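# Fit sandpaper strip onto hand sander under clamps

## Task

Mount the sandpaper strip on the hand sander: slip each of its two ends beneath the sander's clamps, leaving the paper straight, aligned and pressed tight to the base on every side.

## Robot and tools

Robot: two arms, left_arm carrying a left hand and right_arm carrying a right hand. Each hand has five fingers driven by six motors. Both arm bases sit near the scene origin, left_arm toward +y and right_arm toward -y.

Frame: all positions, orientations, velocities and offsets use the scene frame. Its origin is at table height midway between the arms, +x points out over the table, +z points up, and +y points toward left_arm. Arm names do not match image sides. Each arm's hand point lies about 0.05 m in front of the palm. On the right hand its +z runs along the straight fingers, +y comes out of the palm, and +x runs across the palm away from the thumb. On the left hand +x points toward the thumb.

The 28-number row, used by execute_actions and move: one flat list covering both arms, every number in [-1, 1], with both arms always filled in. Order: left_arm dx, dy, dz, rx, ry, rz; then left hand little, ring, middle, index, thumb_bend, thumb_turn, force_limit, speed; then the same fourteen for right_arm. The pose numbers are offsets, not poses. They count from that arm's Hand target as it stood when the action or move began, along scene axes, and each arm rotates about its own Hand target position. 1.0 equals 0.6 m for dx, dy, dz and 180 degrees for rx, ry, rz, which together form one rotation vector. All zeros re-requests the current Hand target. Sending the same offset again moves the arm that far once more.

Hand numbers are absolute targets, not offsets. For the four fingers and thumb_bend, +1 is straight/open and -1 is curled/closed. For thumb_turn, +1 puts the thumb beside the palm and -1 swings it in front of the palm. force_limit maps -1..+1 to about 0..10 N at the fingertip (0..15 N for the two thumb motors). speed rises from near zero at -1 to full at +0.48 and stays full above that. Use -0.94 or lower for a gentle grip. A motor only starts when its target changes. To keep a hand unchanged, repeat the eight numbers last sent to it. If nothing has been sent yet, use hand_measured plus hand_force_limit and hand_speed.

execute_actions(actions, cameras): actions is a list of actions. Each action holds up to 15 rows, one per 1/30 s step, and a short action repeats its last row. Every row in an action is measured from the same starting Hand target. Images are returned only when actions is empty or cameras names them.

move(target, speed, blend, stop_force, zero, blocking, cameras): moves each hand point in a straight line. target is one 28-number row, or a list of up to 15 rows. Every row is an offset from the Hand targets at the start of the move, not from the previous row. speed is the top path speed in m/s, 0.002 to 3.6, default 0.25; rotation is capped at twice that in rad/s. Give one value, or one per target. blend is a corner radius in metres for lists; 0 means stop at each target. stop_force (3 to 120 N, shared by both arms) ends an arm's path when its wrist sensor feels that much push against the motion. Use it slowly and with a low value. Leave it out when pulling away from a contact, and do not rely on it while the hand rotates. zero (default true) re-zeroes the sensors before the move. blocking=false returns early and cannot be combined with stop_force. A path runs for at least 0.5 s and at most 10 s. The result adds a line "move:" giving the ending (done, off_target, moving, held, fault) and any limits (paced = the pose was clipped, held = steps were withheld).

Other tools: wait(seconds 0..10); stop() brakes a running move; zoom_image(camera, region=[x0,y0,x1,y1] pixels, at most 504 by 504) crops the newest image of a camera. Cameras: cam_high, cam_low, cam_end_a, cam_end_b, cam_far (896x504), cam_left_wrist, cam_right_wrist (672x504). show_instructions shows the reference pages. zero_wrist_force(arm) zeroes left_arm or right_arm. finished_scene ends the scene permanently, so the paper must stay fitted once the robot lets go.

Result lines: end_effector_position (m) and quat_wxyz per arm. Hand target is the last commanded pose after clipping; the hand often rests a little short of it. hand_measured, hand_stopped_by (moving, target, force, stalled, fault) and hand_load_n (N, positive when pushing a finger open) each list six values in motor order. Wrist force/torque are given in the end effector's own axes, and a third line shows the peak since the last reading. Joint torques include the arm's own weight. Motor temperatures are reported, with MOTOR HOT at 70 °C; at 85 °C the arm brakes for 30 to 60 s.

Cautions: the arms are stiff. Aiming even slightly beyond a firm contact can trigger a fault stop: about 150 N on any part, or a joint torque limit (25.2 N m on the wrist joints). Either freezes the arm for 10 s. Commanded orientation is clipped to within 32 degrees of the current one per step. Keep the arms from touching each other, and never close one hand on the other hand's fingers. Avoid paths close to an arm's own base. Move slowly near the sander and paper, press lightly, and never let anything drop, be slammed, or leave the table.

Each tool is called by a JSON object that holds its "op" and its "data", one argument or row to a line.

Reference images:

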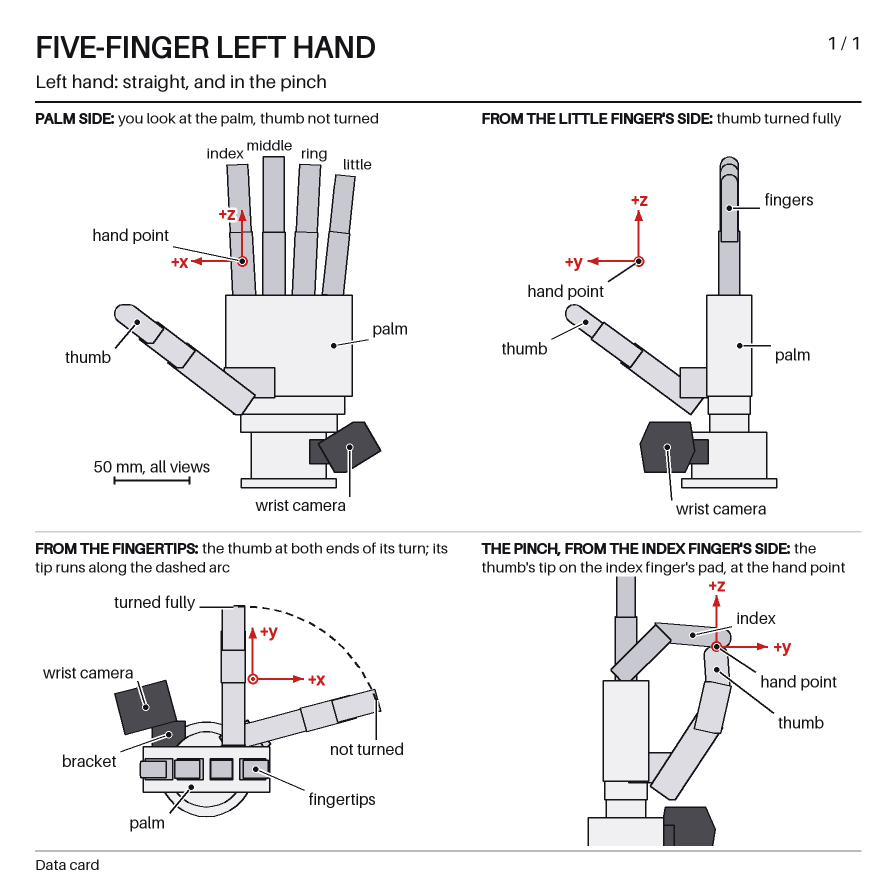

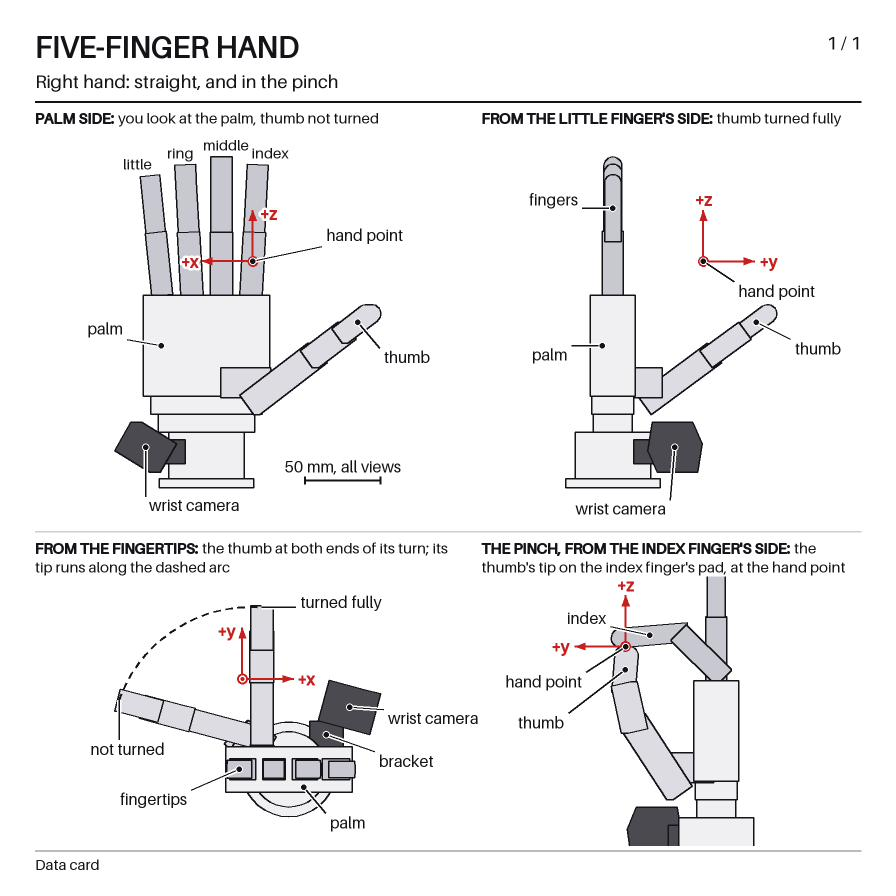

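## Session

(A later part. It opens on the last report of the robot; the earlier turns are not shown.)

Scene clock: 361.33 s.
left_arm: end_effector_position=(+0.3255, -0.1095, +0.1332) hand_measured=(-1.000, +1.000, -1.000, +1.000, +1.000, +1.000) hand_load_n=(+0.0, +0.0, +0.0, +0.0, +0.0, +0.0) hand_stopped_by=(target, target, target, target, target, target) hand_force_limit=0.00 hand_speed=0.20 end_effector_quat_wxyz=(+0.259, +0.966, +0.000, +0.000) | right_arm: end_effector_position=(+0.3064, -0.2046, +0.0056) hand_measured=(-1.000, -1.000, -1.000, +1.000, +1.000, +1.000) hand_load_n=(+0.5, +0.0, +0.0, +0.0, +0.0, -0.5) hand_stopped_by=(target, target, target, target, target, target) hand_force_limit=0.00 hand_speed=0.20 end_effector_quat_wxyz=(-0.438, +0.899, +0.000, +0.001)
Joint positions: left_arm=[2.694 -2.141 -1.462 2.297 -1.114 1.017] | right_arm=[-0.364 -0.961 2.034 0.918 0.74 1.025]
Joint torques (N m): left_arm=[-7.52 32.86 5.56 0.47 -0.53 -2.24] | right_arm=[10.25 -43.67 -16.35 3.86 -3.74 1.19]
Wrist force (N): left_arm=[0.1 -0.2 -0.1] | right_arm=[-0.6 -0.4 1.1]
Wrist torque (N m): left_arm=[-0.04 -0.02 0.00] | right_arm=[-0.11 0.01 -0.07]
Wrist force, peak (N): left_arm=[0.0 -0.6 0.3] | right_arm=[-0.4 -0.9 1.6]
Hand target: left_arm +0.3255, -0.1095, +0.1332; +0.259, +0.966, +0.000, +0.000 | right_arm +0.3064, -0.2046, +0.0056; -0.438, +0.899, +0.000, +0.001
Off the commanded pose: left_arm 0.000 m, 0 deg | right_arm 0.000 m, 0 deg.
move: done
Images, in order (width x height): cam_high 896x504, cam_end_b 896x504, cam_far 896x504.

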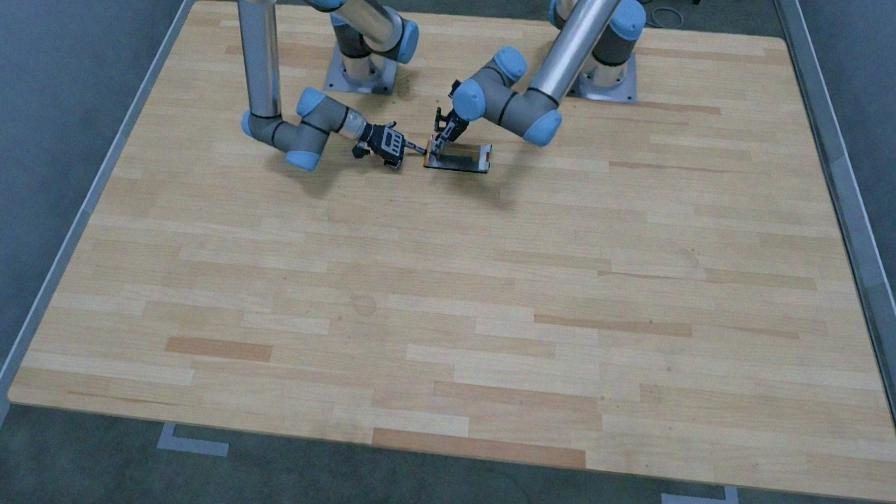

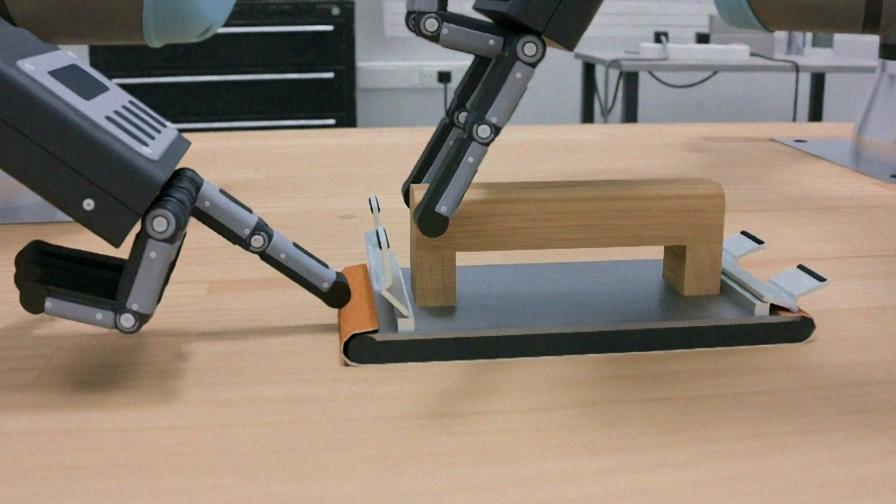

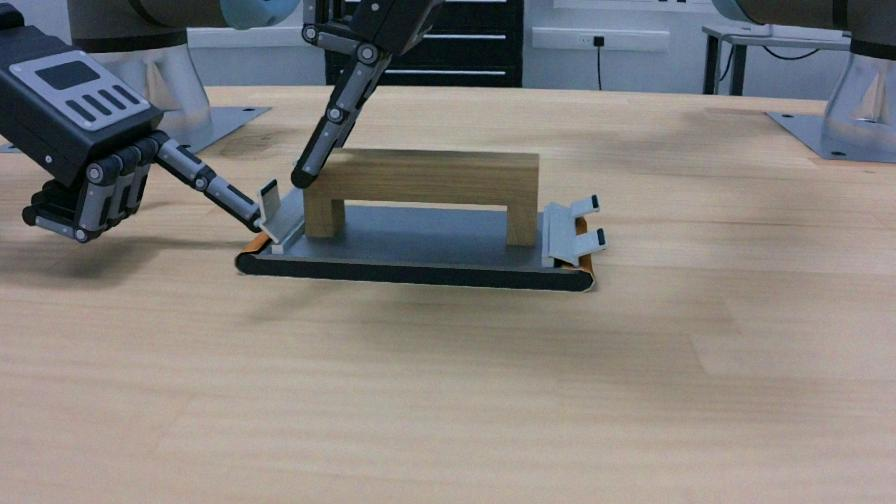

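{"op": "move", "data": {
  "target": [
    [0,0,0,0,0,0,-1,1,-1,1,1,1,0,0.2,0,-0.0075,-0.0078,0,0,0,-1,-1,-1,1,1,1,0,0.2],
    [0,0,0,0,0,0,-1,1,-1,1,1,1,0,0.2,0,-0.0008,-0.0078,0,0,0,-1,-1,-1,1,1,1,0,0.2],
    [0,0,0,0,0,0,-1,1,-1,1,1,1,0,0.2,0,0.0008,-0.0053,0,0,0,-1,-1,-1,1,1,1,0,0.2],
    [0,0,0,0,0,0,-1,1,-1,1,1,1,0,0.2,0,0.0058,0.0013,0,0,0,-1,-1,-1,1,1,1,0,0.2]
  ],
  "speed": 0.02,
  "stop_force": 8,
  "cameras": ["cam_end_b","cam_far"]
}}

{"op": "zoom_image", "data": {
  "camera": "cam_end_b",
  "region": [300, 180, 450, 380]
}}

{"op": "zoom_image", "data": {
  "camera": "cam_far",
  "region": [200, 150, 330, 300]
}}

Scene clock: 368.50 s.
left_arm: end_effector_position=(+0.3255, -0.1095, +0.1332) hand_measured=(-1.000, +1.000, -1.000, +1.000, +1.000, +1.000) hand_load_n=(+0.0, +0.0, +0.0, +0.0, +0.0, +0.0) hand_stopped_by=(target, target, target, target, target, target) hand_force_limit=0.00 hand_speed=0.20 end_effector_quat_wxyz=(+0.259, +0.966, +0.000, +0.000) | right_arm: end_effector_position=(+0.3064, -0.2011, +0.0064) hand_measured=(-1.000, -1.000, -1.000, +1.000, +1.000, +1.000) hand_load_n=(+0.0, +0.0, +0.0, +0.0, +0.0, +0.0) hand_stopped_by=(target, target, target, target, target, target) hand_force_limit=0.00 hand_speed=0.20 end_effector_quat_wxyz=(-0.438, +0.899, +0.000, +0.001)
Joint positions: left_arm=[2.694 -2.141 -1.462 2.297 -1.114 1.017] | right_arm=[-0.355 -0.965 2.033 0.913 0.736 1.038]
Joint torques (N m): left_arm=[-7.48 33.28 5.95 0.46 0.11 -2.19] | right_arm=[9.88 -43.62 -16.82 3.96 -3.8 1.35]
Wrist force (N): left_arm=[0.0 0.0 0.2] | right_arm=[-0.6 -0.8 0.8]
Wrist torque (N m): left_arm=[-0.04 0.01 0.00] | right_arm=[-0.16 0.03 -0.07]
Wrist force, peak (N): left_arm=[-0.1 -0.4 0.4] | right_arm=[-0.9 -0.7 -3.0]
Hand target: left_arm +0.3255, -0.1095, +0.1332; +0.259, +0.966, +0.000, +0.000 | right_arm +0.3064, -0.2011, +0.0064; -0.438, +0.899, +0.000, +0.001
Off the commanded pose: left_arm 0.000 m, 0 deg | right_arm 0.000 m, 0 deg.
move: done
Images, in order (width x height): cam_end_b 896x504, cam_far 896x504.

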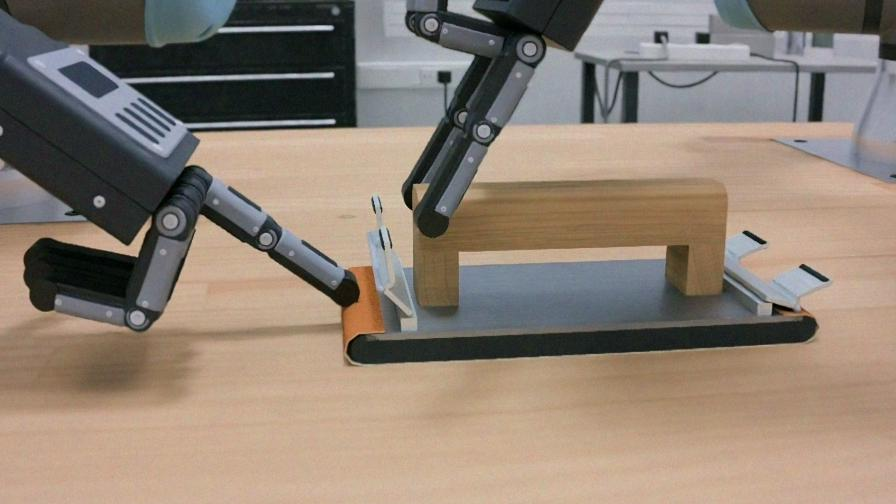

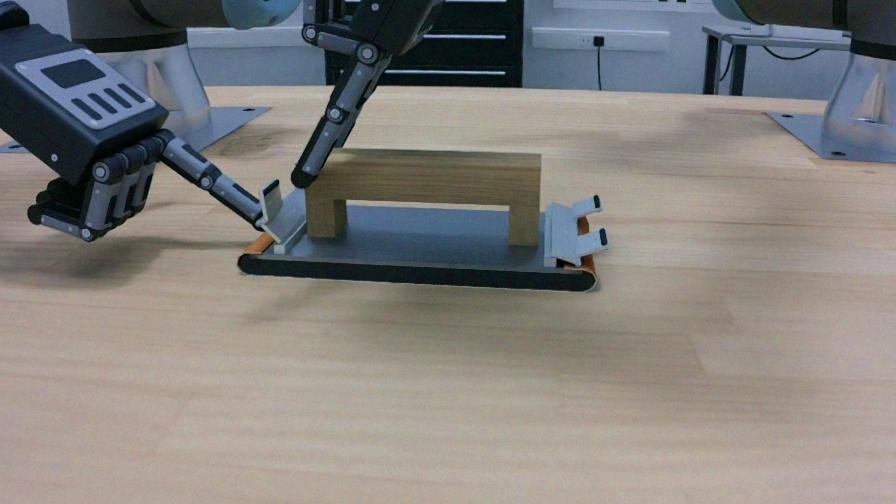

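Scaled by 2.520 from the camera's 896x504 image, which has a finer 1280x720 frame.

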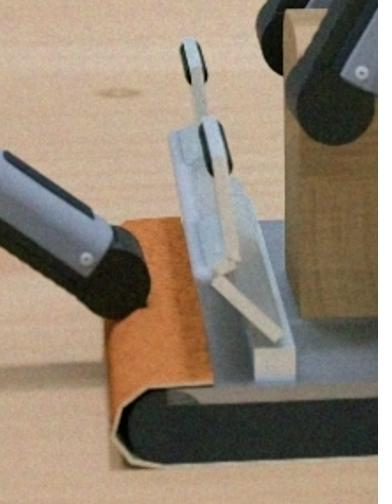

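Scaled by 3.360 from the camera's 896x504 image, which has a finer 1280x720 frame.

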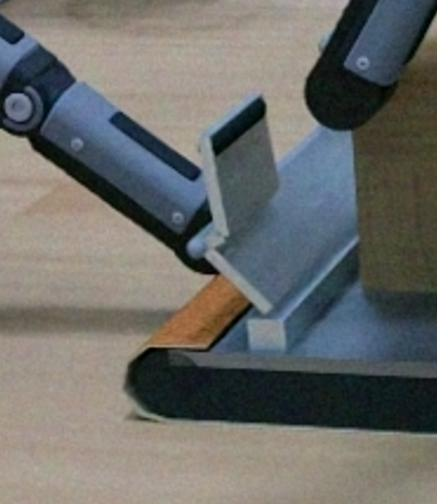

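{"op": "move", "data": {
  "target": [
    [0,-0.0155,-0.0077,0,0,0,-1,1,-1,1,1,1,0,0.2,0,0,0,0,0,0,-1,-1,-1,1,1,1,0,0.2],
    [0,-0.0292,-0.01,0,0,0,-1,1,-1,1,1,1,0,0.2,0,0,0,0,0,0,-1,-1,-1,1,1,1,0,0.2]
  ],
  "speed": 0.03,
  "stop_force": 15,
  "cameras": ["cam_end_b","cam_far","cam_high"]
}}

{"op": "zoom_image", "data": {
  "camera": "cam_end_b",
  "region": [320, 220, 440, 380]
}}

{"op": "zoom_image", "data": {
  "camera": "cam_far",
  "region": [200, 150, 330, 300]
}}

Scene clock: 376.33 s.
left_arm: end_effector_position=(+0.3255, -0.1270, +0.1272) hand_measured=(-1.000, +1.000, -1.000, +1.000, +1.000, +1.000) hand_load_n=(+0.0, +0.0, -0.5, +0.0, +0.0, +0.0) hand_stopped_by=(target, target, target, target, target, target) hand_force_limit=0.00 hand_speed=0.20 end_effector_quat_wxyz=(+0.259, +0.966, +0.000, +0.000) | right_arm: end_effector_position=(+0.3064, -0.2011, +0.0064) hand_measured=(-1.000, -1.000, -1.000, +1.000, +1.000, +1.000) hand_load_n=(+0.5, +0.0, +0.0, +0.0, +0.0, +0.0) hand_stopped_by=(target, target, target, target, target, target) hand_force_limit=0.00 hand_speed=0.20 end_effector_quat_wxyz=(-0.438, +0.899, +0.000, +0.001)
Joint positions: left_arm=[2.663 -2.172 -1.423 2.304 -1.122 0.984] | right_arm=[-0.355 -0.965 2.033 0.913 0.736 1.038]
Joint torques (N m): left_arm=[-7.66 34.2 25.91 -3.5 -1.28 -2.3] | right_arm=[10.02 -42.5 -14.96 3.15 -3.91 1.1]
Wrist force (N): left_arm=[-0.2 -0.3 0.1] | right_arm=[-0.5 -0.6 -1.0]
Wrist torque (N m): left_arm=[-0.02 0.01 -0.01] | right_arm=[0.00 0.07 -0.07]
Wrist force, peak (N): left_arm=[0.1 -2.1 -5.2] | right_arm=[-0.5 -0.8 1.6]
Hand target: left_arm +0.3255, -0.1270, +0.1272; +0.259, +0.966, +0.000, +0.000 | right_arm +0.3064, -0.2011, +0.0064; -0.438, +0.899, +0.000, +0.001
Off the commanded pose: left_arm 0.000 m, 0 deg | right_arm 0.000 m, 0 deg.
move: done
Images, in order (width x height): cam_high 896x504, cam_end_b 896x504, cam_far 896x504.

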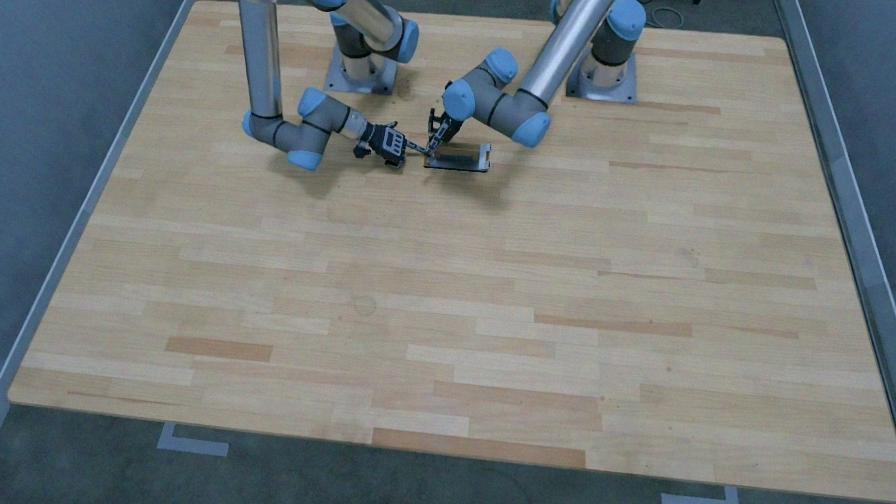

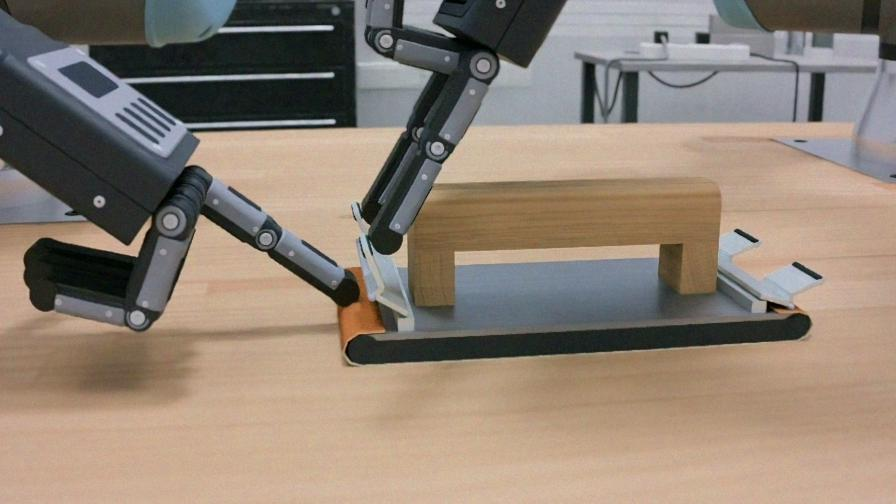

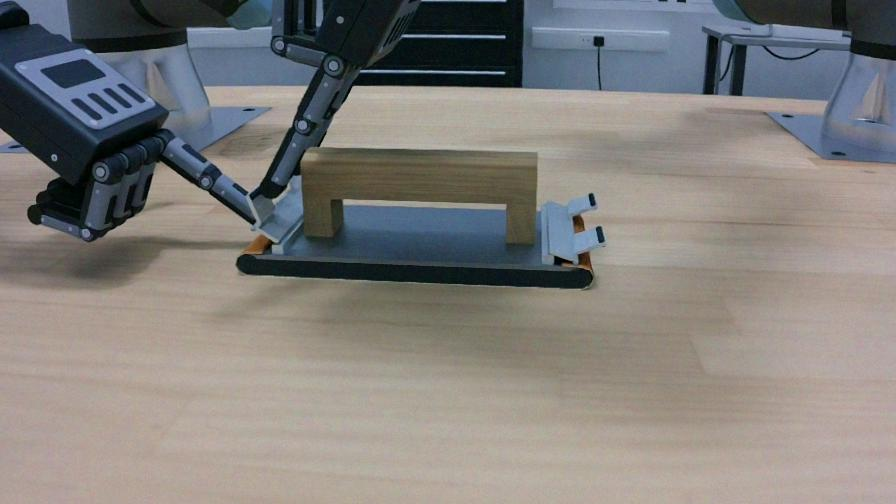

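Scaled by 3.150 from the camera's 896x504 image, which has a finer 1280x720 frame.

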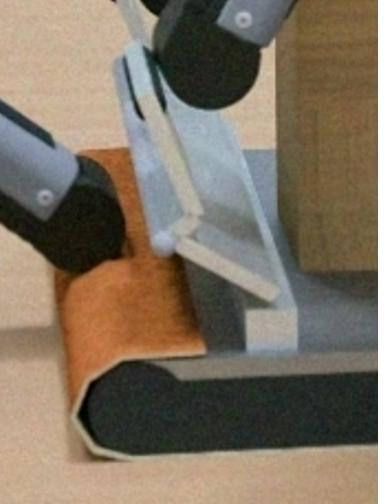

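Scaled by 3.360 from the camera's 896x504 image, which has a finer 1280x720 frame.

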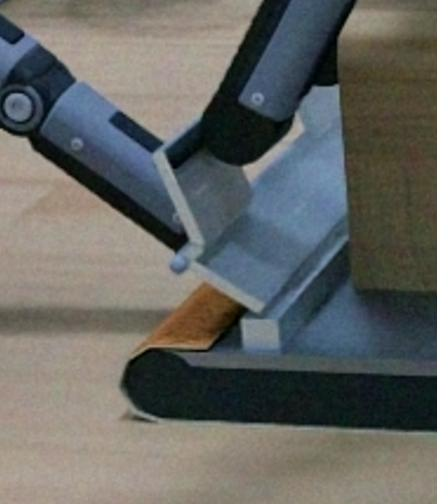

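{"op": "move", "data": {
  "target": [
    [0,-0.0058,-0.0012,0,0,0,-1,1,-1,1,1,1,0,0.2,0,0,0,0,0,0,-1,-1,-1,1,1,1,0,0.2],
    [0,-0.0117,-0.0038,0,0,0,-1,1,-1,1,1,1,0,0.2,0,0,0,0,0,0,-1,-1,-1,1,1,1,0,0.2]
  ],
  "speed": 0.02,
  "stop_force": 15,
  "cameras": ["cam_end_b","cam_far","cam_high"]
}}

{"op": "zoom_image", "data": {
  "camera": "cam_end_b",
  "region": [320, 220, 440, 380]
}}

{"op": "zoom_image", "data": {
  "camera": "cam_far",
  "region": [200, 150, 330, 300]
}}

Scene clock: 381.07 s.
left_arm: end_effector_position=(+0.3255, -0.1340, +0.1249) hand_measured=(-1.000, +1.000, -1.000, +1.000, +1.000, +1.000) hand_load_n=(+0.0, +0.0, +0.0, +0.0, +0.0, +0.0) hand_stopped_by=(target, target, target, target, target, target) hand_force_limit=0.00 hand_speed=0.20 end_effector_quat_wxyz=(+0.259, +0.966, +0.000, +0.000) | right_arm: end_effector_position=(+0.3065, -0.2011, +0.0064) hand_measured=(-1.000, -1.000, -1.000, +1.000, +1.000, +1.000) hand_load_n=(+0.0, +0.0, +0.0, +0.0, -0.5, +0.0) hand_stopped_by=(target, target, target, target, target, target) hand_force_limit=0.00 hand_speed=0.20 end_effector_quat_wxyz=(-0.438, +0.899, +0.000, +0.001)
Joint positions: left_arm=[2.651 -2.184 -1.407 2.306 -1.126 0.971] | right_arm=[-0.355 -0.965 2.033 0.913 0.736 1.038]
Joint torques (N m): left_arm=[-7.65 34.88 26.14 0.66 -1.34 -2.36] | right_arm=[4.9 -37.09 -7 1.65 0.68 1.06]
Wrist force (N): left_arm=[-0.4 -0.3 0.2] | right_arm=[-0.7 -1.0 1.1]
Wrist torque (N m): left_arm=[-0.08 0.07 -0.03] | right_arm=[-0.19 0.03 -0.09]
Wrist force, peak (N): left_arm=[-0.4 -0.7 0.3] | right_arm=[-0.7 -1.0 1.5]
Hand target: left_arm +0.3255, -0.1340, +0.1249; +0.259, +0.966, +0.000, +0.000 | right_arm +0.3064, -0.2011, +0.0064; -0.438, +0.899, +0.000, +0.001
Off the commanded pose: left_arm 0.000 m, 0 deg | right_arm 0.000 m, 0 deg.
move: done
Images, in order (width x height): cam_high 896x504, cam_end_b 896x504, cam_far 896x504.

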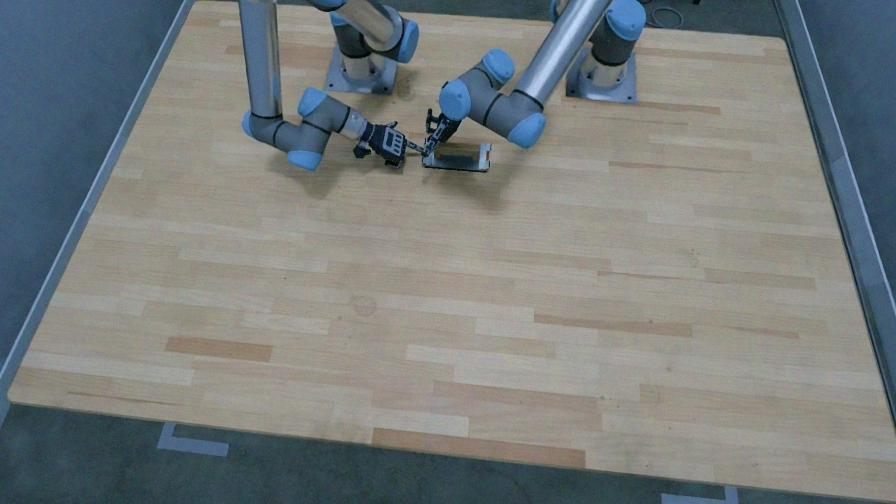

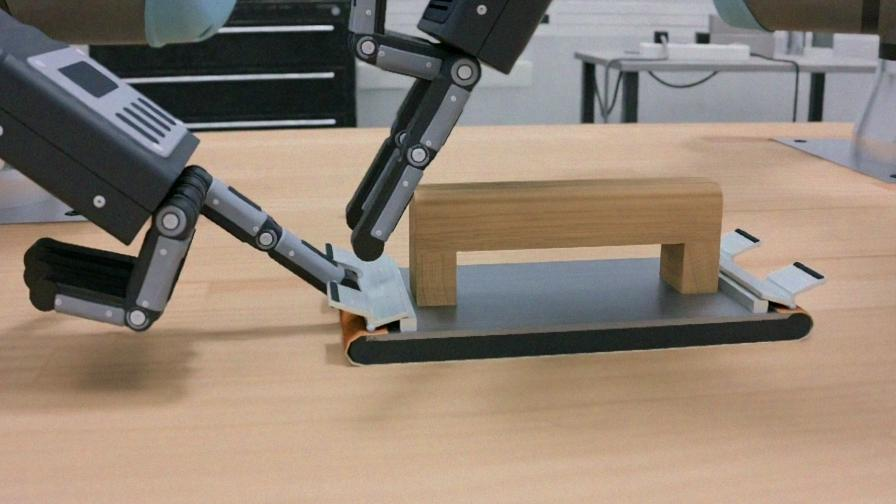

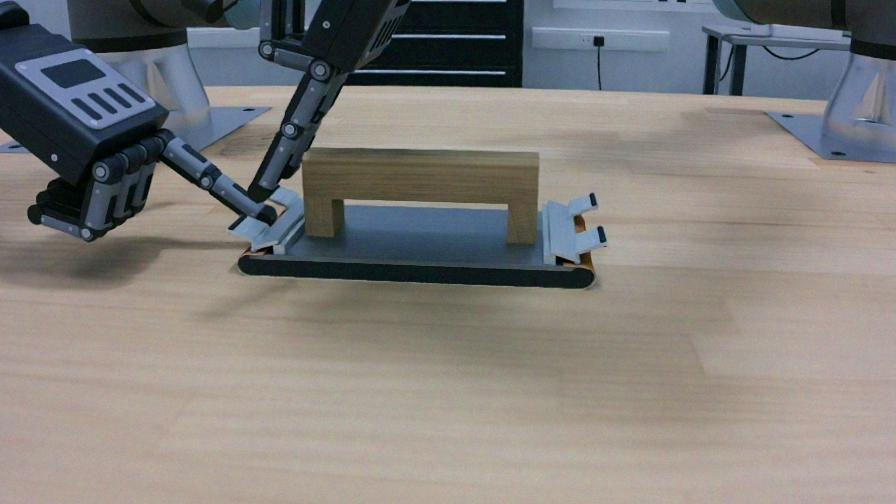

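Scaled by 3.150 from the camera's 896x504 image, which has a finer 1280x720 frame.

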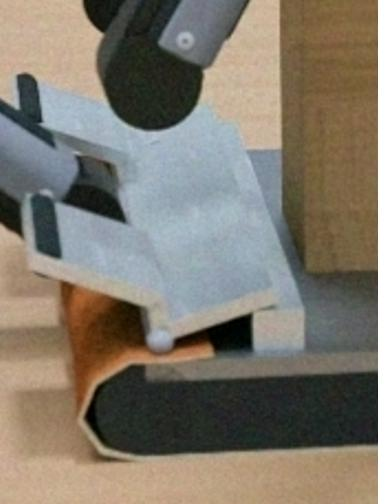

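Scaled by 3.360 from the camera's 896x504 image, which has a finer 1280x720 frame.

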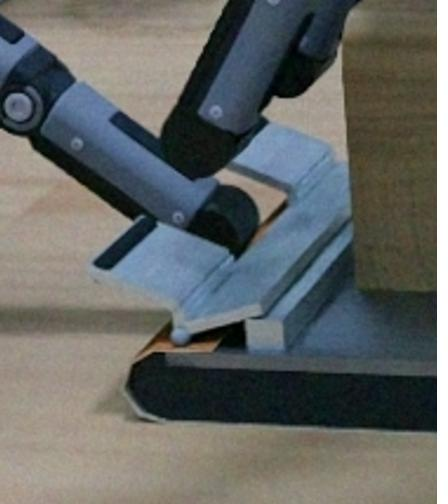

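{"op": "zoom_image", "data": {
  "camera": "cam_end_b",
  "region": [330, 305, 410, 375]
}}

{"op": "zoom_image", "data": {
  "camera": "cam_far",
  "region": [550, 225, 620, 300]
}}

{"op": "zoom_image", "data": {
  "camera": "cam_end_b",
  "region": [750, 280, 830, 350]
}}

{"op": "zoom_image", "data": {
  "camera": "cam_far",
  "region": [225, 220, 305, 290]
}}

Scaled by 6.300 from the camera's 896x504 image, which has a finer 1280x720 frame.

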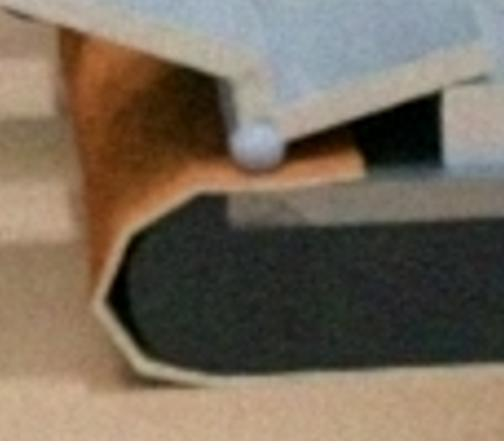

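Scaled by 6.720 from the camera's 896x504 image, which has a finer 1280x720 frame.

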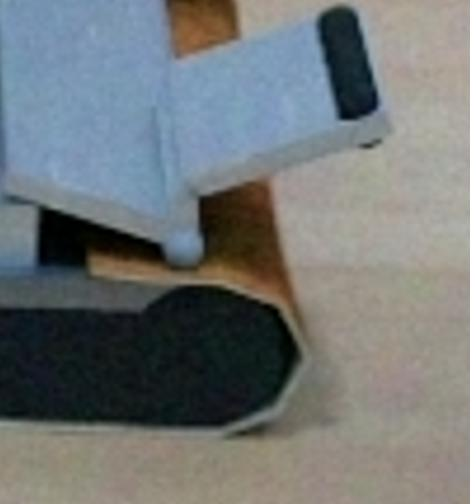

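Scaled by 6.300 from the camera's 896x504 image, which has a finer 1280x720 frame.

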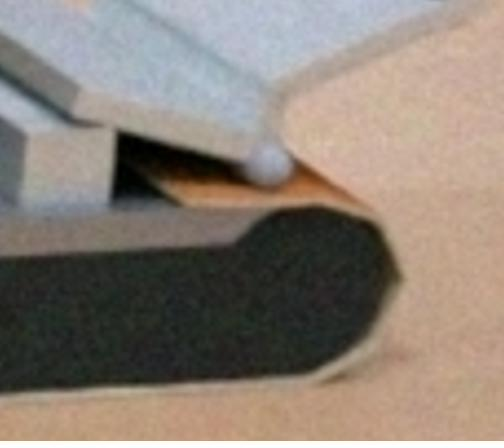

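Scaled by 6.300 from the camera's 896x504 image, which has a finer 1280x720 frame.

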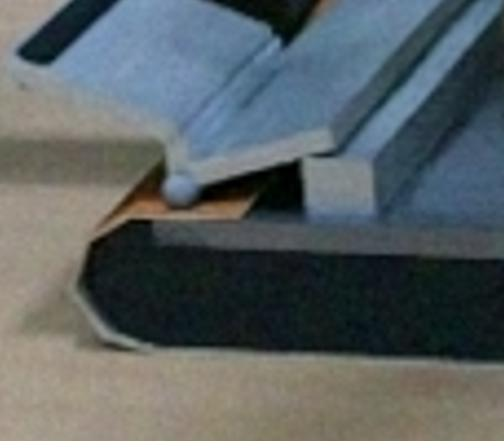

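{"op": "move", "data": {
  "target": [
    [0,0.01,0.1,0,0,0,-1,1,-1,1,1,1,0,0.2,0,-0.03,0.03,0,0,0,-1,-1,-1,1,1,1,0,0.2],
    [0,0.1,0.25,0,0,0,-1,1,-1,1,1,1,0,0.2,0,-0.12,0.12,0,0,0,-1,-1,-1,1,1,1,0,0.2],
    [0,0.45,0.3,0,0,0,-1,1,-1,1,1,1,0,0.2,0,-0.2,0.3,0,0,0,-1,-1,-1,1,1,1,0,0.2]
  ],
  "speed": [0.08,0.2,0.3],
  "blend": 0.02,
  "cameras": ["all"]
}}

{"op": "zoom_image", "data": {
  "camera": "cam_high",
  "region": [410, 125, 505, 185]
}}

{"op": "zoom_image", "data": {
  "camera": "cam_end_b",
  "region": [310, 200, 450, 380]
}}

{"op": "zoom_image", "data": {
  "camera": "cam_far",
  "region": [215, 140, 315, 300]
}}

{"op": "zoom_image", "data": {
  "camera": "cam_end_a",
  "region": [230, 140, 390, 370]
}}

Scene clock: 396.07 s.
left_arm: end_effector_position=(+0.3255, +0.1360, +0.3049) hand_measured=(-1.000, +1.000, -1.000, +1.000, +1.000, +1.000) hand_load_n=(+0.0, +0.0, +0.5, +0.0, +0.0, +0.0) hand_stopped_by=(target, target, target, target, target, target) hand_force_limit=0.00 hand_speed=0.20 end_effector_quat_wxyz=(+0.259, +0.966, +0.000, +0.000) | right_arm: end_effector_position=(+0.3064, -0.3211, +0.1864) hand_measured=(-1.000, -1.000, -1.000, +1.000, +1.000, +1.000) hand_load_n=(+0.0, +0.0, +0.0, +0.0, +0.0, +0.0) hand_stopped_by=(target, target, target, target, target, target) hand_force_limit=0.00 hand_speed=0.20 end_effector_quat_wxyz=(-0.438, +0.899, +0.000, +0.001)
Joint positions: left_arm=[3.277 -1.742 -1.644 1.763 -1.049 1.676] | right_arm=[-0.658 -1.268 1.931 1.567 0.893 0.679]
Joint torques (N m): left_arm=[9.67 38.84 6.39 -5.55 2.54 2.83] | right_arm=[-8.32 -37.75 -22.53 3.93 1.84 -1.39]
Wrist force (N): left_arm=[-0.3 -0.5 0.0] | right_arm=[-0.5 -0.5 1.1]
Wrist torque (N m): left_arm=[-0.09 0.04 -0.13] | right_arm=[-0.13 0.03 0.11]
Wrist force, peak (N): left_arm=[-0.2 -1.5 -0.6] | right_arm=[-0.6 -0.6 2.0]
Hand target: left_arm +0.3255, +0.1360, +0.3049; +0.259, +0.966, +0.000, +0.000 | right_arm +0.3064, -0.3211, +0.1864; -0.438, +0.899, +0.000, +0.001
Off the commanded pose: left_arm 0.000 m, 0 deg | right_arm 0.000 m, 0 deg.
move: done
camera_calibration:
cam_left_wrist: T_world_to_cam=[[0.276015, 0.813397, -0.512055, -0.0390393], [0.813192, 0.086378, 0.575549, -0.460166], [0.51238, -0.57526, -0.637607, 0.218684], [0, 0, 0, 1]] pos_world=[0.27293, 0.197303, 0.384292]
cam_right_wrist: T_world_to_cam=[[0.244061, -0.599379, -0.762351, -0.122218], [-0.84579, -0.516145, 0.135033, 0.0717628], [-0.474419, 0.611832, -0.63292, 0.575213], [0, 0, 0, 1]] pos_world=[0.363417, -0.388149, 0.261201]

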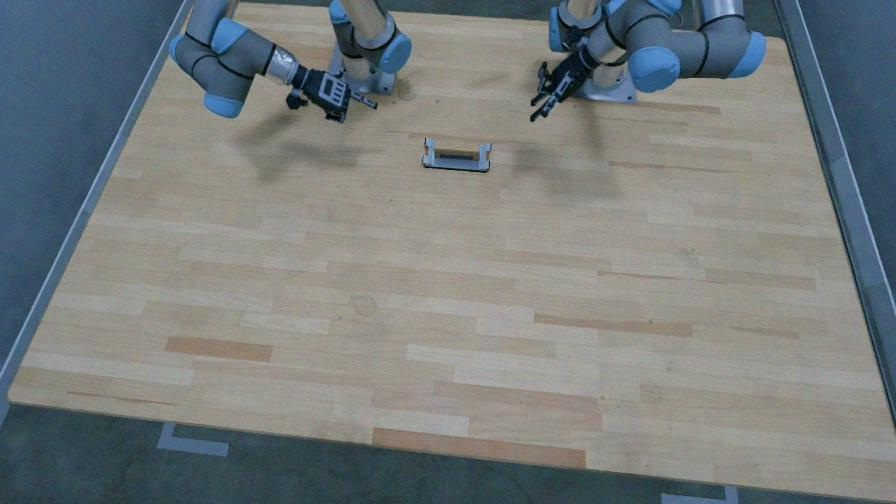

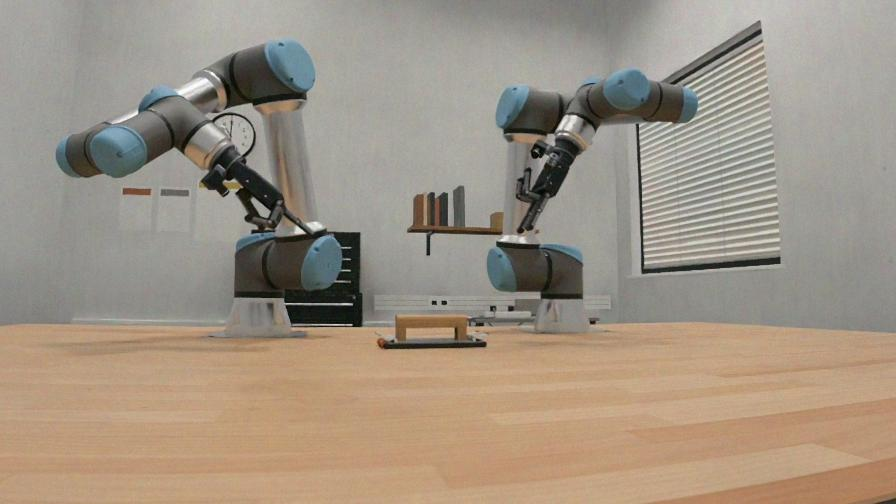

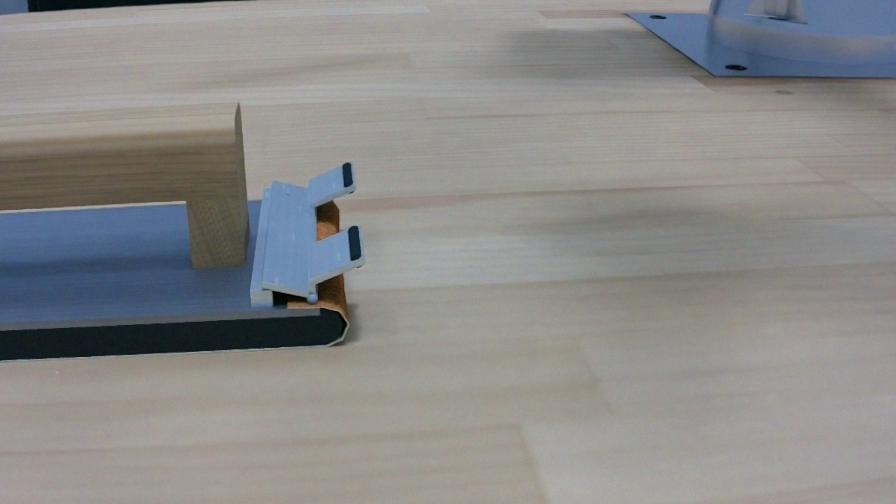

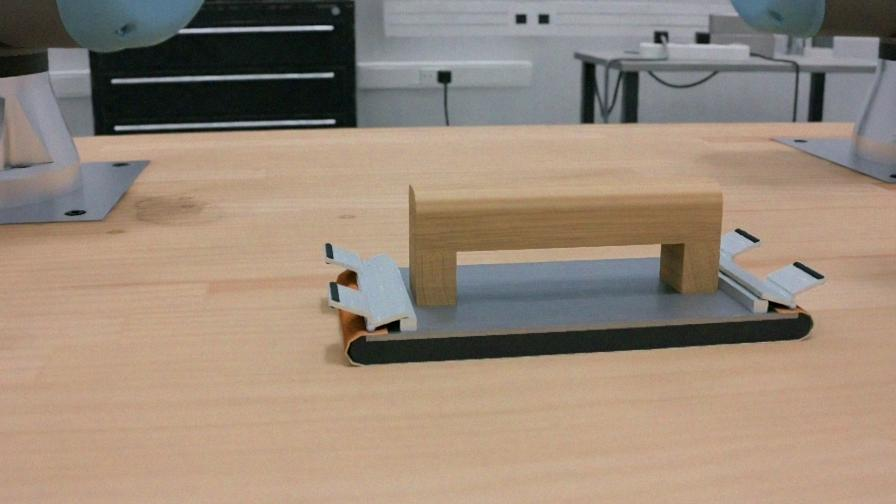

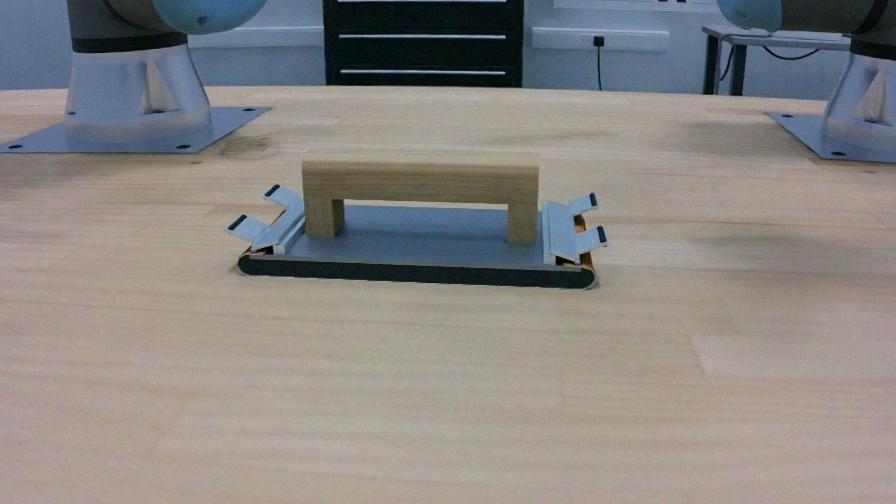

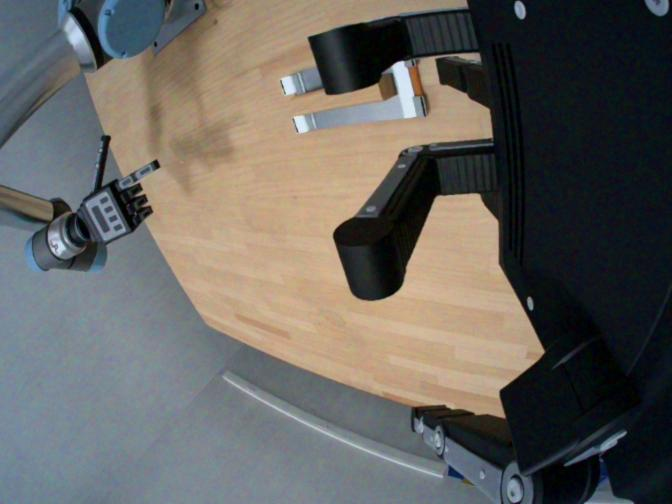

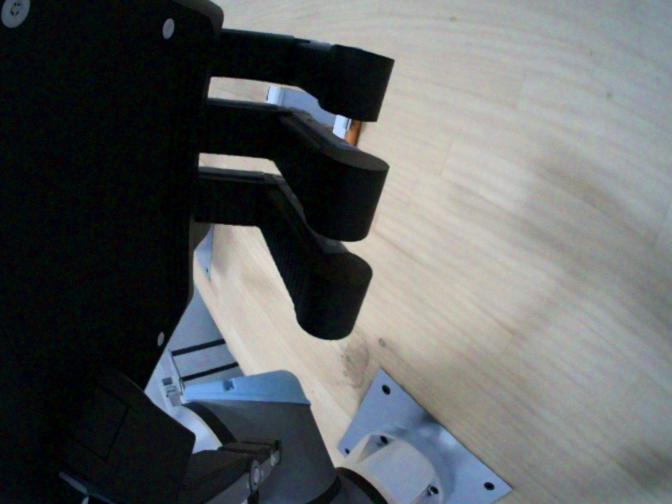

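Scaled by 5.305 from the camera's 896x504 image, which has a finer 1280x720 frame.

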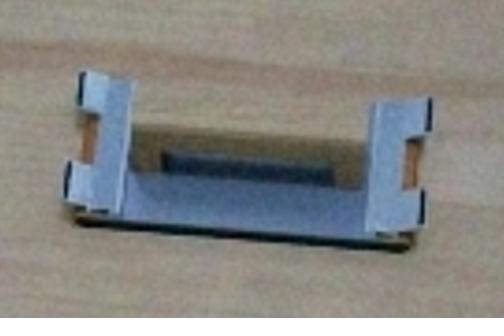

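Scaled by 2.800 from the camera's 896x504 image, which has a finer 1280x720 frame.

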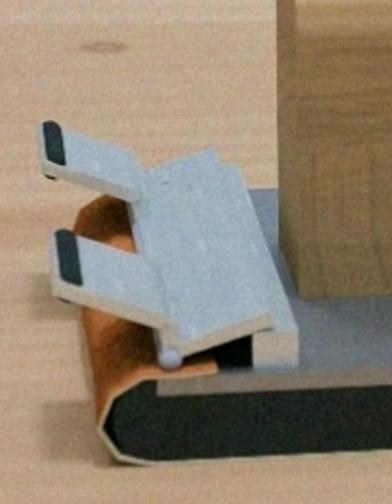

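Scaled by 3.150 from the camera's 896x504 image, which has a finer 1280x720 frame.

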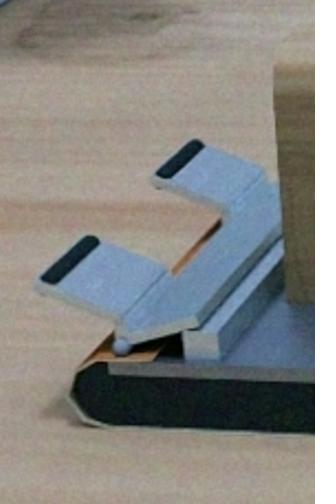

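Scaled by 2.191 from the camera's 896x504 image, which has a finer 1280x720 frame.

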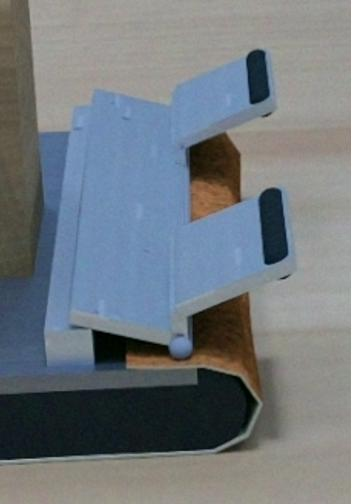

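{"op": "move", "data": {
  "target": [
    [0,0.1067,0,0,-0.3284,-0.3774,-1,-1,-1,1,1,1,0,0.2,0,0,0,0,0,0,-1,-1,-1,1,1,1,0,0.2],
    [-0.04,0.1167,-0.1667,0,-0.6567,-0.7547,-1,-1,-1,1,1,1,0,0.2,-0.0032,0.1018,-0.2107,0,0,0,-1,-1,-1,1,1,1,0,0.2],
    [-0.04,0.0527,-0.51,0,-0.6567,-0.7547,-1,-1,-1,1,1,1,0,0.2,-0.0032,0.1692,-0.3125,0,0,0,-1,-1,-1,1,1,1,0,0.2]
  ],
  "speed": [0.6,0.6,0.2],
  "blend": [0.03,0.01,0],
  "cameras": ["cam_end_a","cam_end_b","cam_far","cam_high"]
}}

Scene clock: 418.90 s.
left_arm: end_effector_position=(+0.3015, +0.1676, -0.0011) hand_measured=(-1.000, -1.000, -1.000, +1.000, +1.000, +1.000) hand_load_n=(+0.0, +0.0, +0.0, +0.0, +0.0, -0.5) hand_stopped_by=(target, target, target, target, target, target) hand_force_limit=0.00 hand_speed=0.20 end_effector_quat_wxyz=(+0.000, +0.000, +0.899, -0.439) | right_arm: end_effector_position=(+0.3045, -0.2196, -0.0011) hand_measured=(-1.000, -1.000, -1.000, +1.000, +1.000, +1.000) hand_load_n=(+0.0, +0.0, +0.0, +0.0, -0.5, +0.0) hand_stopped_by=(target, target, target, target, target, target) hand_force_limit=0.00 hand_speed=0.20 end_effector_quat_wxyz=(-0.438, +0.899, +0.000, +0.001)
Joint positions: left_arm=[3.305 -2.216 -1.865 2.359 -0.671 4.906] | right_arm=[-0.408 -0.942 2.045 0.929 0.758 0.968]
Joint torques (N m): left_arm=[-6.97 28.27 18.91 0.01 3.01 -2.24] | right_arm=[9.99 -19 -15.74 0.61 -3.87 1.33]
Wrist force (N): left_arm=[-0.5 -1.2 0.4] | right_arm=[-0.9 -0.8 1.4]
Wrist torque (N m): left_arm=[-0.31 0.07 -0.15] | right_arm=[-0.16 0.06 -0.10]
Wrist force, peak (N): left_arm=[-0.7 -1.8 -0.5] | right_arm=[-0.7 -0.8 1.9]
Hand target: left_arm +0.3015, +0.1676, -0.0011; +0.000, +0.000, +0.899, -0.439 | right_arm +0.3045, -0.2196, -0.0011; -0.438, +0.899, +0.000, +0.001
Off the commanded pose: left_arm 0.000 m, 0 deg | right_arm 0.000 m, 0 deg.
move: done
Images, in order (width x height): cam_high 896x504, cam_end_a 896x504, cam_end_b 896x504, cam_far 896x504.

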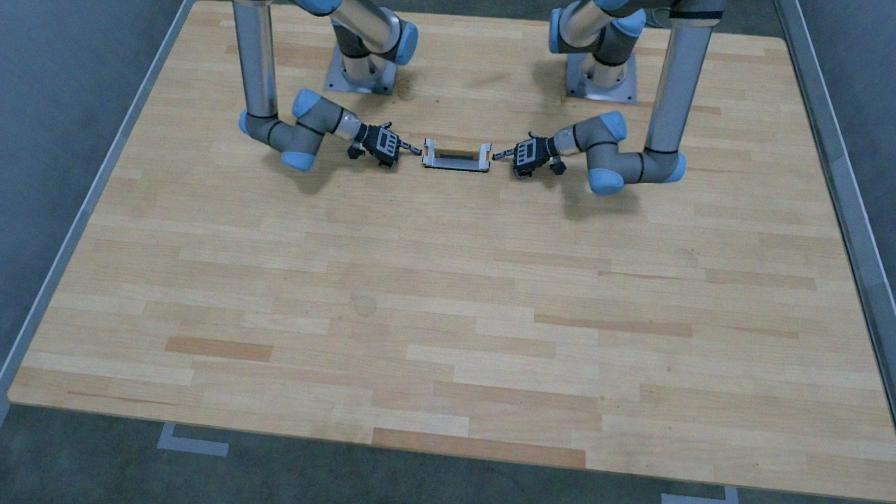

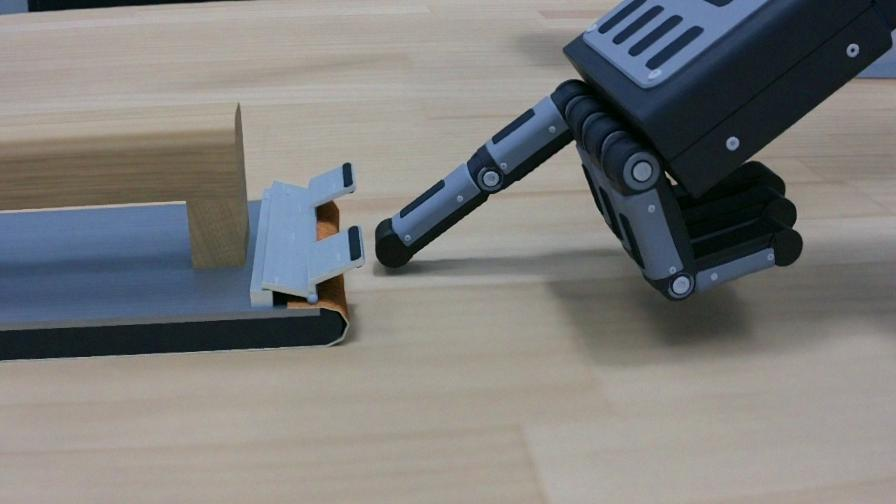

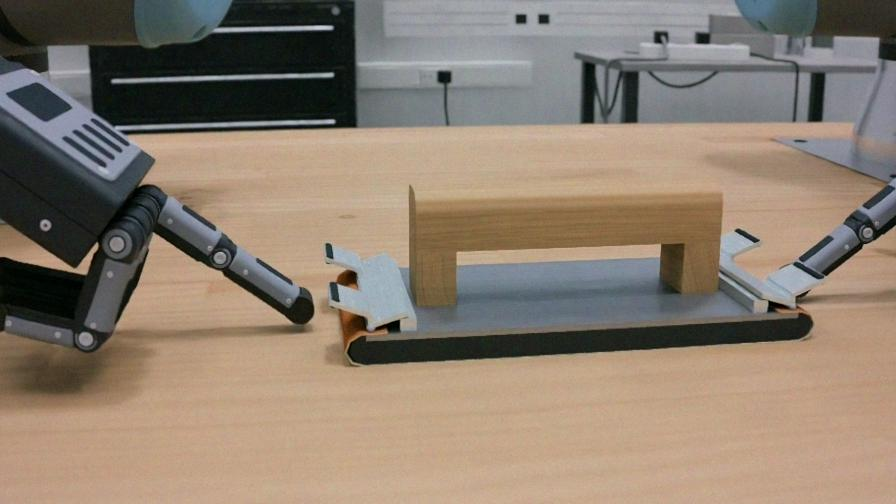

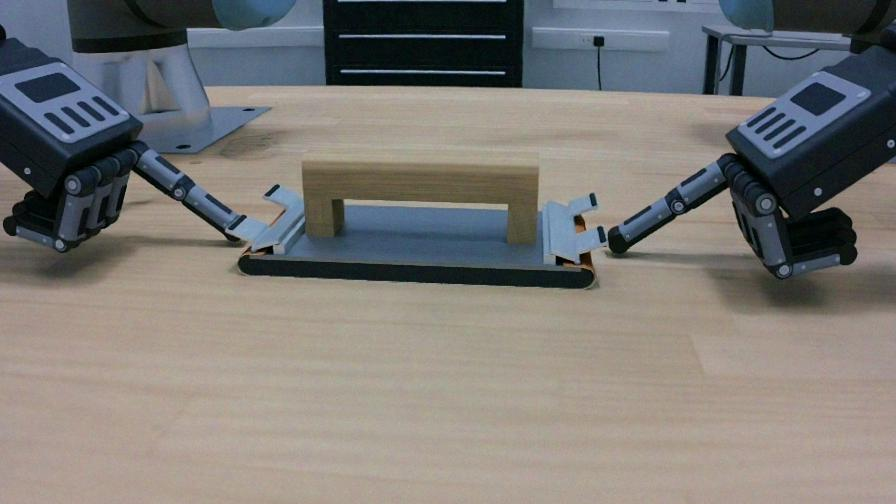

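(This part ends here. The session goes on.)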